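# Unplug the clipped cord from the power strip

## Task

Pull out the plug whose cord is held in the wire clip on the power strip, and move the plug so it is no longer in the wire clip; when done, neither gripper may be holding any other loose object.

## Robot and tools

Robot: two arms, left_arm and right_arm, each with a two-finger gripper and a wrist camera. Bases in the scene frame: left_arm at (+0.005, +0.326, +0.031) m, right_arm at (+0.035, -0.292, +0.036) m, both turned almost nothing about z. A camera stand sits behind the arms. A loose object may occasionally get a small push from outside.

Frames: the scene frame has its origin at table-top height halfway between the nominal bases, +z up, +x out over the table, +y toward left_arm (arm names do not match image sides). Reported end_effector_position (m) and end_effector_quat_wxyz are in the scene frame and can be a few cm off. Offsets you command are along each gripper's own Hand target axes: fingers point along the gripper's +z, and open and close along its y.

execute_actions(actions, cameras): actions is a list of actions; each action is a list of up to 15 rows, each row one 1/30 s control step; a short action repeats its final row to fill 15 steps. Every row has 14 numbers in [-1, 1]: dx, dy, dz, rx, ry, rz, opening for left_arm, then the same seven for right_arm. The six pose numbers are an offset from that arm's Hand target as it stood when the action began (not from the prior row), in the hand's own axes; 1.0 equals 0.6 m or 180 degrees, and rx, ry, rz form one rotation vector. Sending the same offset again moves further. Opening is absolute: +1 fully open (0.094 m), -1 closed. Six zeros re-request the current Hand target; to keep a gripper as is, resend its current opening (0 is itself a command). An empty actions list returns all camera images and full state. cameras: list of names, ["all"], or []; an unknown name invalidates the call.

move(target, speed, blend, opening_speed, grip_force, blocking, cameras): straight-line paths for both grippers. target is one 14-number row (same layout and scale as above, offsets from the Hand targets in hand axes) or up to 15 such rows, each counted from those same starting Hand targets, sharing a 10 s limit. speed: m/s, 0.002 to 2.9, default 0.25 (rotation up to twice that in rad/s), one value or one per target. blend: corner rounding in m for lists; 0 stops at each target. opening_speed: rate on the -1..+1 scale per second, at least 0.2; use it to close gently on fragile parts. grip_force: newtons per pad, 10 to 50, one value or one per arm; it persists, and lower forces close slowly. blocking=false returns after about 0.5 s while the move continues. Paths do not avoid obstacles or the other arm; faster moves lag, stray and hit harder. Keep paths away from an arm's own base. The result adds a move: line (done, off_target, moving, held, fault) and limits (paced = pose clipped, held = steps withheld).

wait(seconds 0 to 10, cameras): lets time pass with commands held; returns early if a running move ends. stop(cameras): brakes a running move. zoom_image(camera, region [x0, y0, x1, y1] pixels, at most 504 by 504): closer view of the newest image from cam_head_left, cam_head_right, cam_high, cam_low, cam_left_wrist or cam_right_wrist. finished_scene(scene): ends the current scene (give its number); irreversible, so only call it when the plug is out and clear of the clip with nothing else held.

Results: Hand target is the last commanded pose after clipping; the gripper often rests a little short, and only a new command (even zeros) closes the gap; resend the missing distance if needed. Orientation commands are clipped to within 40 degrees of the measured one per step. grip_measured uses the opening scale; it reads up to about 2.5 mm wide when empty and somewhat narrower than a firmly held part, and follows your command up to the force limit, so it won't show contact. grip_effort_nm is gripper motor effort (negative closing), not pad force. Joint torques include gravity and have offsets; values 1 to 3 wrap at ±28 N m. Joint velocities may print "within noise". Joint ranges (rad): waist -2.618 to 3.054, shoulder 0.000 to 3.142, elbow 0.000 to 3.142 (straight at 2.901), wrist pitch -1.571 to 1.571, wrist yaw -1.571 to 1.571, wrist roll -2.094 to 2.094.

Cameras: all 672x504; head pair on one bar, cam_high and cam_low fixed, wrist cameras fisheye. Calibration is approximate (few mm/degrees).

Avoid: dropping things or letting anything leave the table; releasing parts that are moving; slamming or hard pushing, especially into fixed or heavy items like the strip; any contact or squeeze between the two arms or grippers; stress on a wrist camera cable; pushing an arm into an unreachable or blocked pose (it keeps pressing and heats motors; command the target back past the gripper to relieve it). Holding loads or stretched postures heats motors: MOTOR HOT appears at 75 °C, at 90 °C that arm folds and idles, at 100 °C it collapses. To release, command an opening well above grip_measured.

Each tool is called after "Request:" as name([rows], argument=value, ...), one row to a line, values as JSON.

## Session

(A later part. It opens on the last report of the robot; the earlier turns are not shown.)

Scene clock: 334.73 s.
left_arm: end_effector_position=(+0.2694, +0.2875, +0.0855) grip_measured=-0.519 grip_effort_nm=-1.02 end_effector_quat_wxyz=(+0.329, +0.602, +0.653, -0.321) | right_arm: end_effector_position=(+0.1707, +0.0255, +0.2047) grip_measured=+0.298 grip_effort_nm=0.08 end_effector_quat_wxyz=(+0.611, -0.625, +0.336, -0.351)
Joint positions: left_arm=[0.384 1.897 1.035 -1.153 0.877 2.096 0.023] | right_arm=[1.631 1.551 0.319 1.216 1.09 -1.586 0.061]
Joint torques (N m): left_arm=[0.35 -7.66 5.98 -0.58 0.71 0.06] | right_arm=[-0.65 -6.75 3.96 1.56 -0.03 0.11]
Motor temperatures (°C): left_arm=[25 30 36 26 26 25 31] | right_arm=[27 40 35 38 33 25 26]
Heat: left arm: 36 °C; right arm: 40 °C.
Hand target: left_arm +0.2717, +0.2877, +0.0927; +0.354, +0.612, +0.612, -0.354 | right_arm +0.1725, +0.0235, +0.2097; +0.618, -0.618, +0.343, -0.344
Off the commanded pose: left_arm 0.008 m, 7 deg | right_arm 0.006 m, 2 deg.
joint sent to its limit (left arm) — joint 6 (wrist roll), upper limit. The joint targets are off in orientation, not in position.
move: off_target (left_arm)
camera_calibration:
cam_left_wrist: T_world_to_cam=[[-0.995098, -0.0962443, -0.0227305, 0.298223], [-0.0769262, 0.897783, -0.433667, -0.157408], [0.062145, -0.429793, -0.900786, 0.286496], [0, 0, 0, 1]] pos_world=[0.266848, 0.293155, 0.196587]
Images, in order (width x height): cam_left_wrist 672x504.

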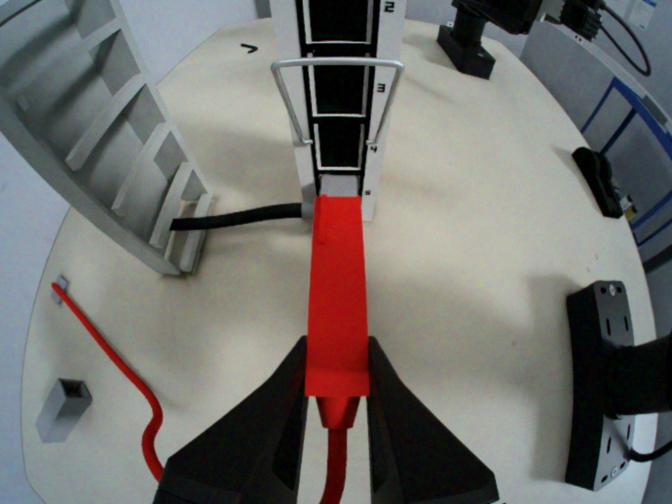

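Request:
move(target=[0.104,0,0.003,0,0,0,-0.8,0,0,0,0,0,0,0.3], speed=0.1, cameras=["cam_left_wrist","cam_low","cam_high"])

Request:
zoom_image(camera="cam_low", region=[230, 270, 380, 390])

Request:
zoom_image(camera="cam_high", region=[380, 220, 560, 400])

Scene clock: 342.23 s.
left_arm: end_effector_position=(+0.2759, +0.3196, +0.0401) grip_measured=-0.519 grip_effort_nm=-1.02 end_effector_quat_wxyz=(+0.315, +0.592, +0.680, -0.298) | right_arm: end_effector_position=(+0.1707, +0.0255, +0.2047) grip_measured=+0.298 grip_effort_nm=0.08 end_effector_quat_wxyz=(+0.611, -0.625, +0.336, -0.351)
Joint positions: left_arm=[0.464 2.021 1.035 -1.018 0.813 2.097 0.023] | right_arm=[1.631 1.551 0.319 1.216 1.09 -1.586 0.061]
Joint torques (N m): left_arm=[0.46 -7.12 3.4 -0.4 0.62 0.04] | right_arm=[-0.64 -6.74 3.96 1.56 -0.04 0.11]
Heat: left arm: 36 °C; right arm: 39 °C.
Hand target: left_arm +0.2716, +0.3173, +0.0378; +0.354, +0.612, +0.612, -0.354 | right_arm +0.1725, +0.0235, +0.2097; +0.618, -0.618, +0.343, -0.344
Off the commanded pose: left_arm 0.005 m, 11 deg | right_arm 0.006 m, 2 deg.
joint sent to its limit (left arm) — joint 6 (wrist roll), upper limit. The joint targets are off in orientation, not in position.
move: off_target (left_arm)
camera_calibration:
cam_left_wrist: T_world_to_cam=[[-0.988951, -0.147398, -0.0157791, 0.321161], [-0.130374, 0.915482, -0.380652, -0.198486], [0.0705526, -0.374389, -0.924584, 0.239961], [0, 0, 0, 1]] pos_world=[0.274805, 0.318887, 0.151378]
Images, in order (width x height): cam_high 672x504, cam_low 672x504, cam_left_wrist 672x504.

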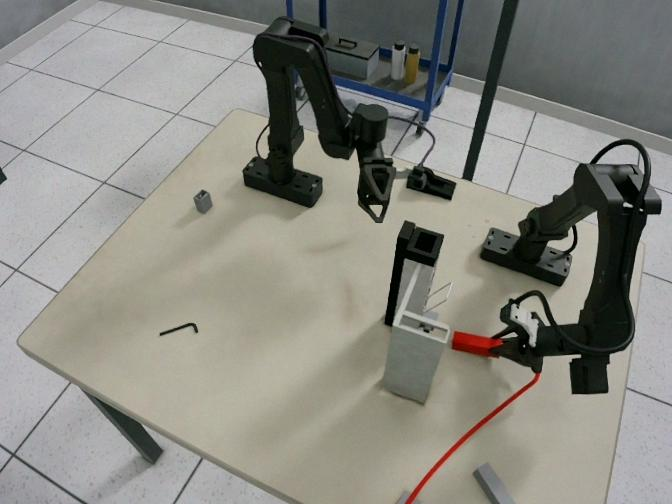

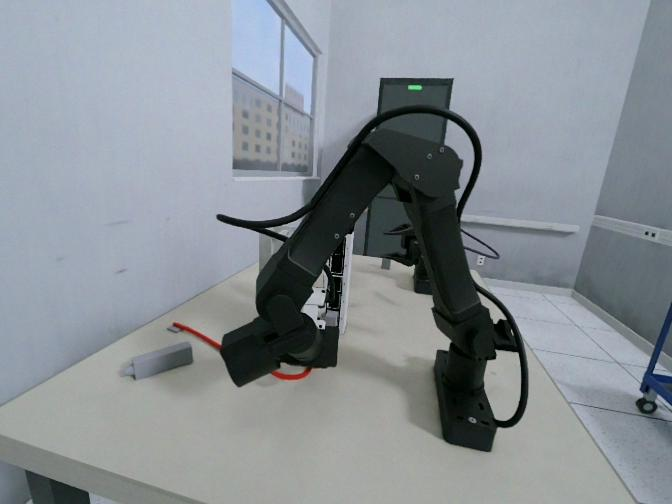

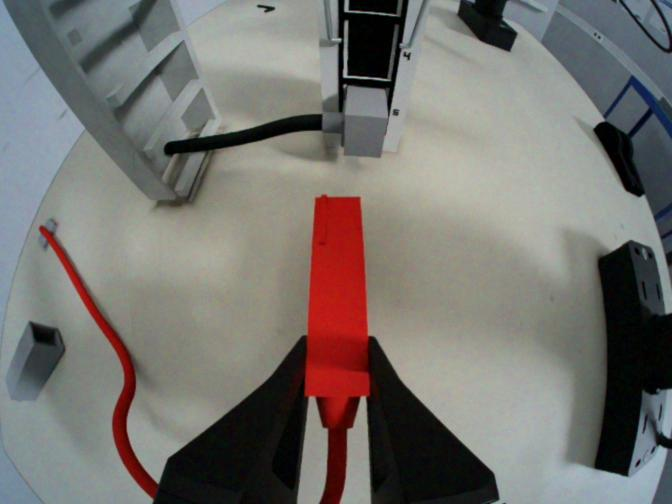

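Scaled by 3.360 from the camera's 672x504 image, which has a finer 960x720 frame.

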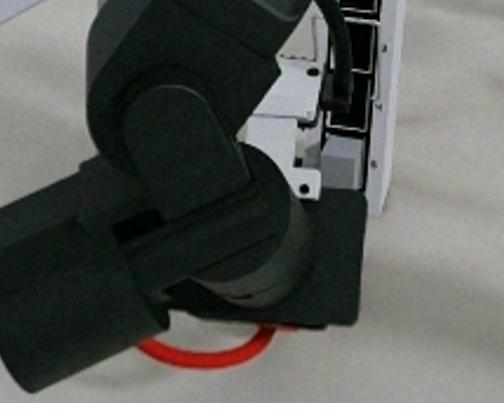

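Scaled by 2.800 from the camera's 672x504 image, which has a finer 960x720 frame.

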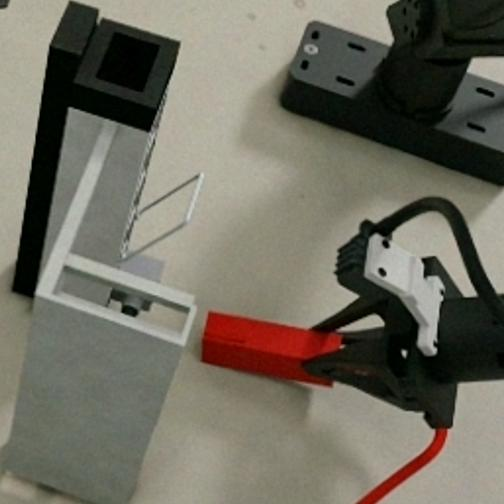

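Request:
move(target=[0.029,0,0.017,0,0,0,-0.8,0,0,0,0,0,0,0.3], speed=0.04, cameras=["cam_left_wrist","cam_head_right","cam_high"])

Request:
zoom_image(camera="cam_high", region=[380, 220, 560, 400])

Scene clock: 347.40 s.
left_arm: end_effector_position=(+0.2771, +0.3150, +0.0315) grip_measured=-0.519 grip_effort_nm=-1.02 end_effector_quat_wxyz=(+0.330, +0.580, +0.678, -0.309) | right_arm: end_effector_position=(+0.1707, +0.0255, +0.2047) grip_measured=+0.298 grip_effort_nm=0.09 end_effector_quat_wxyz=(+0.611, -0.625, +0.336, -0.351)
Joint positions: left_arm=[0.466 2.063 1.021 -0.982 0.853 2.1 0.023] | right_arm=[1.631 1.551 0.319 1.216 1.09 -1.586 0.061]
Joint torques (N m): left_arm=[0.39 -6.27 2.88 -0.06 0.21 0.01] | right_arm=[-0.62 -6.74 3.96 1.55 -0.04 0.11]
Heat: left arm: 36 °C; right arm: 38 °C.
Hand target: left_arm +0.2716, +0.3172, +0.0176; +0.354, +0.612, +0.612, -0.354 | right_arm +0.1725, +0.0235, +0.2097; +0.618, -0.618, +0.343, -0.344
Off the commanded pose: left_arm 0.015 m, 10 deg | right_arm 0.006 m, 2 deg.
joint sent to its limit (left arm) — joint 6 (wrist roll), upper limit. The joint targets are off in orientation, not in position.
move: off_target (left_arm)
camera_calibration:
cam_left_wrist: T_world_to_cam=[[-0.986349, -0.164334, -0.0104871, 0.326011], [-0.144935, 0.896618, -0.418413, -0.186196], [0.0781622, -0.411181, -0.908196, 0.239166], [0, 0, 0, 1]] pos_world=[0.275881, 0.318862, 0.142721]
Images, in order (width x height): cam_head_right 672x504, cam_high 672x504, cam_left_wrist 672x504.

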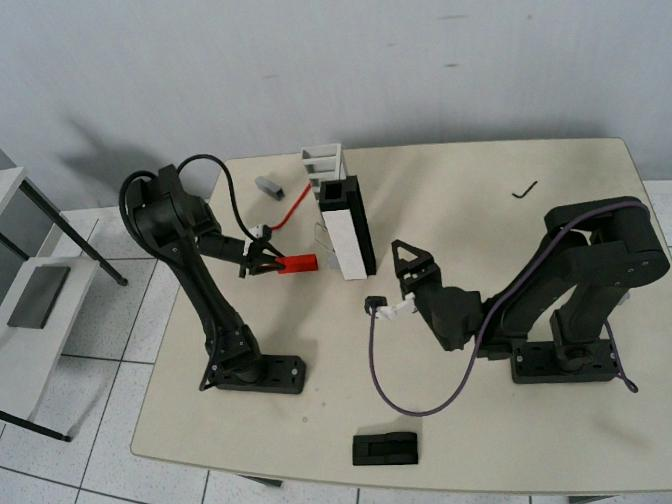

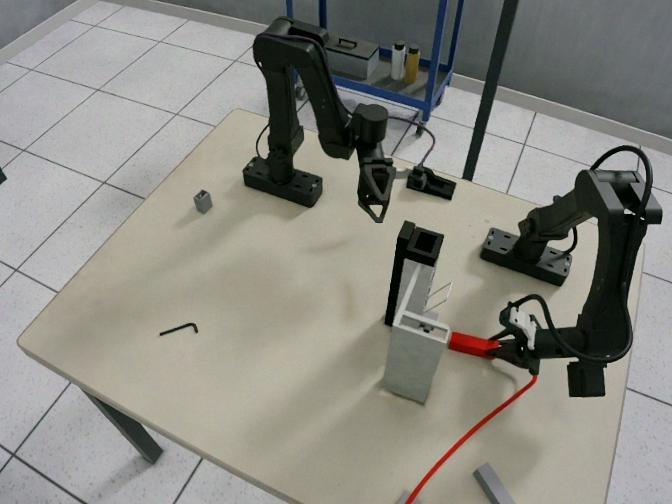

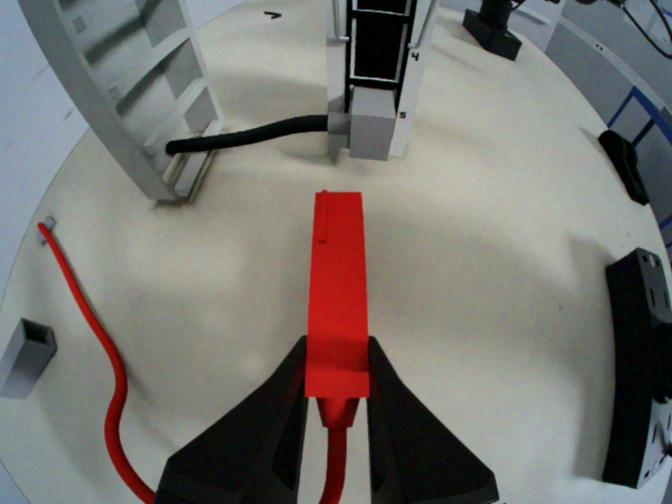

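Scaled by 2.800 from the camera's 672x504 image, which has a finer 960x720 frame.

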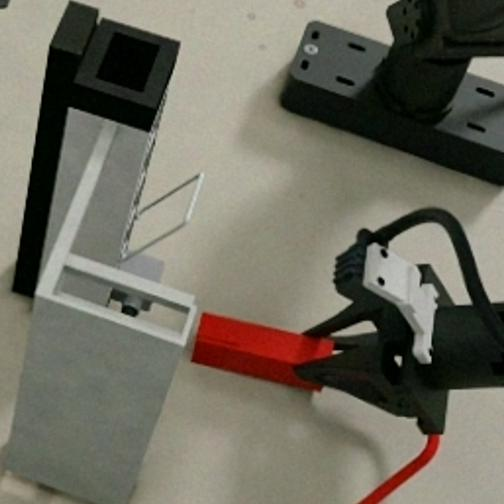

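Request:
move([
  [-0.012,0,-0.007,0,0,0,-0.8,0,0,0,0,0,0,0.3],
  [-0.012,0,-0.007,0,0,0,0.1,0,0,0,0,0,0,0.3],
  [-0.012,0,-0.18,0,0,0,0.1,0,0,0,0,0,0,0.3],
  [-0.1,0,-0.23,0,0,0,0.1,0,0,0,0,0,0,0.3],
], speed=0.12, opening_speed=0.7, cameras=["cam_left_wrist","cam_high","cam_low"])

Scene clock: 356.97 s.
left_arm: end_effector_position=(+0.2680, +0.4059, +0.1279) grip_measured=+0.097 grip_effort_nm=0.15 end_effector_quat_wxyz=(+0.257, +0.524, +0.752, -0.306) | right_arm: end_effector_position=(+0.1707, +0.0255, +0.2047) grip_measured=+0.298 grip_effort_nm=0.09 end_effector_quat_wxyz=(+0.611, -0.625, +0.336, -0.351)
Joint positions: left_arm=[0.685 1.987 1.42 -1.554 0.646 2.1 0.052] | right_arm=[1.631 1.551 0.319 1.216 1.09 -1.586 0.061]
Joint torques (N m): left_arm=[-0.53 -11.11 6.42 -0.56 0.4 0.03] | right_arm=[-0.65 -6.74 3.96 1.56 -0.04 0.11]
Heat: left arm: 36 °C; right arm: 38 °C.
Hand target: left_arm +0.2715, +0.4067, +0.1385; +0.354, +0.612, +0.612, -0.354 | right_arm +0.1725, +0.0235, +0.2097; +0.618, -0.618, +0.343, -0.344
Off the commanded pose: left_arm 0.011 m, 23 deg | right_arm 0.006 m, 2 deg.
joint sent to its limit (left arm) — joint 4 (wrist pitch), lower limit; joint 6 (wrist roll), upper limit. The joint targets are off in orientation, not in position.
move: off_target (left_arm); target 2's new opening was sent with left_arm's hand 0.008 m and 10 deg from that target
camera_calibration:
cam_left_wrist: T_world_to_cam=[[-0.947743, -0.28555, 0.14228, 0.352271], [-0.315609, 0.904339, -0.287336, -0.202884], [-0.0466206, -0.317225, -0.947204, 0.364969], [0, 0, 0, 1]] pos_world=[0.286846, 0.399845, 0.237283]
Images, in order (width x height): cam_high 672x504, cam_low 672x504, cam_left_wrist 672x504.

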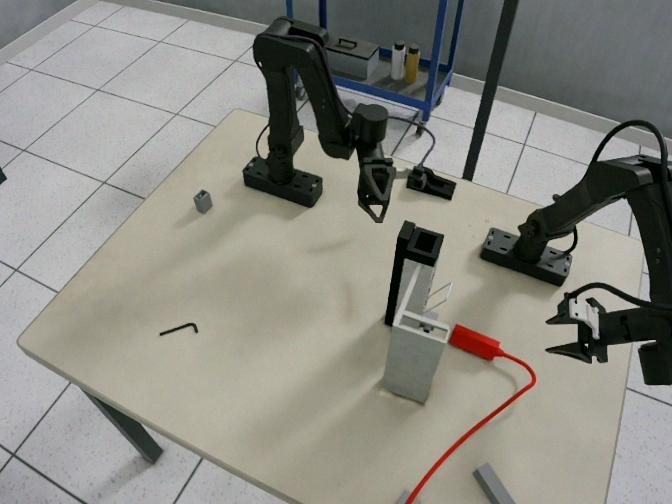

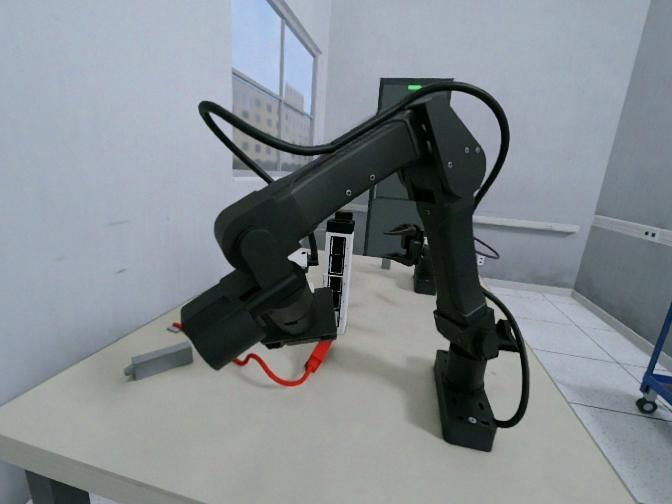

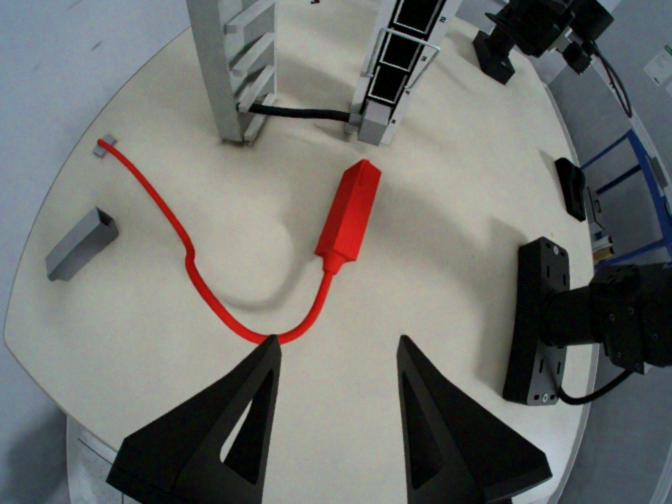

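Plug rests on the table, clear.

Request:
finished_scene(scene=2)

The scene is finished: the task was done.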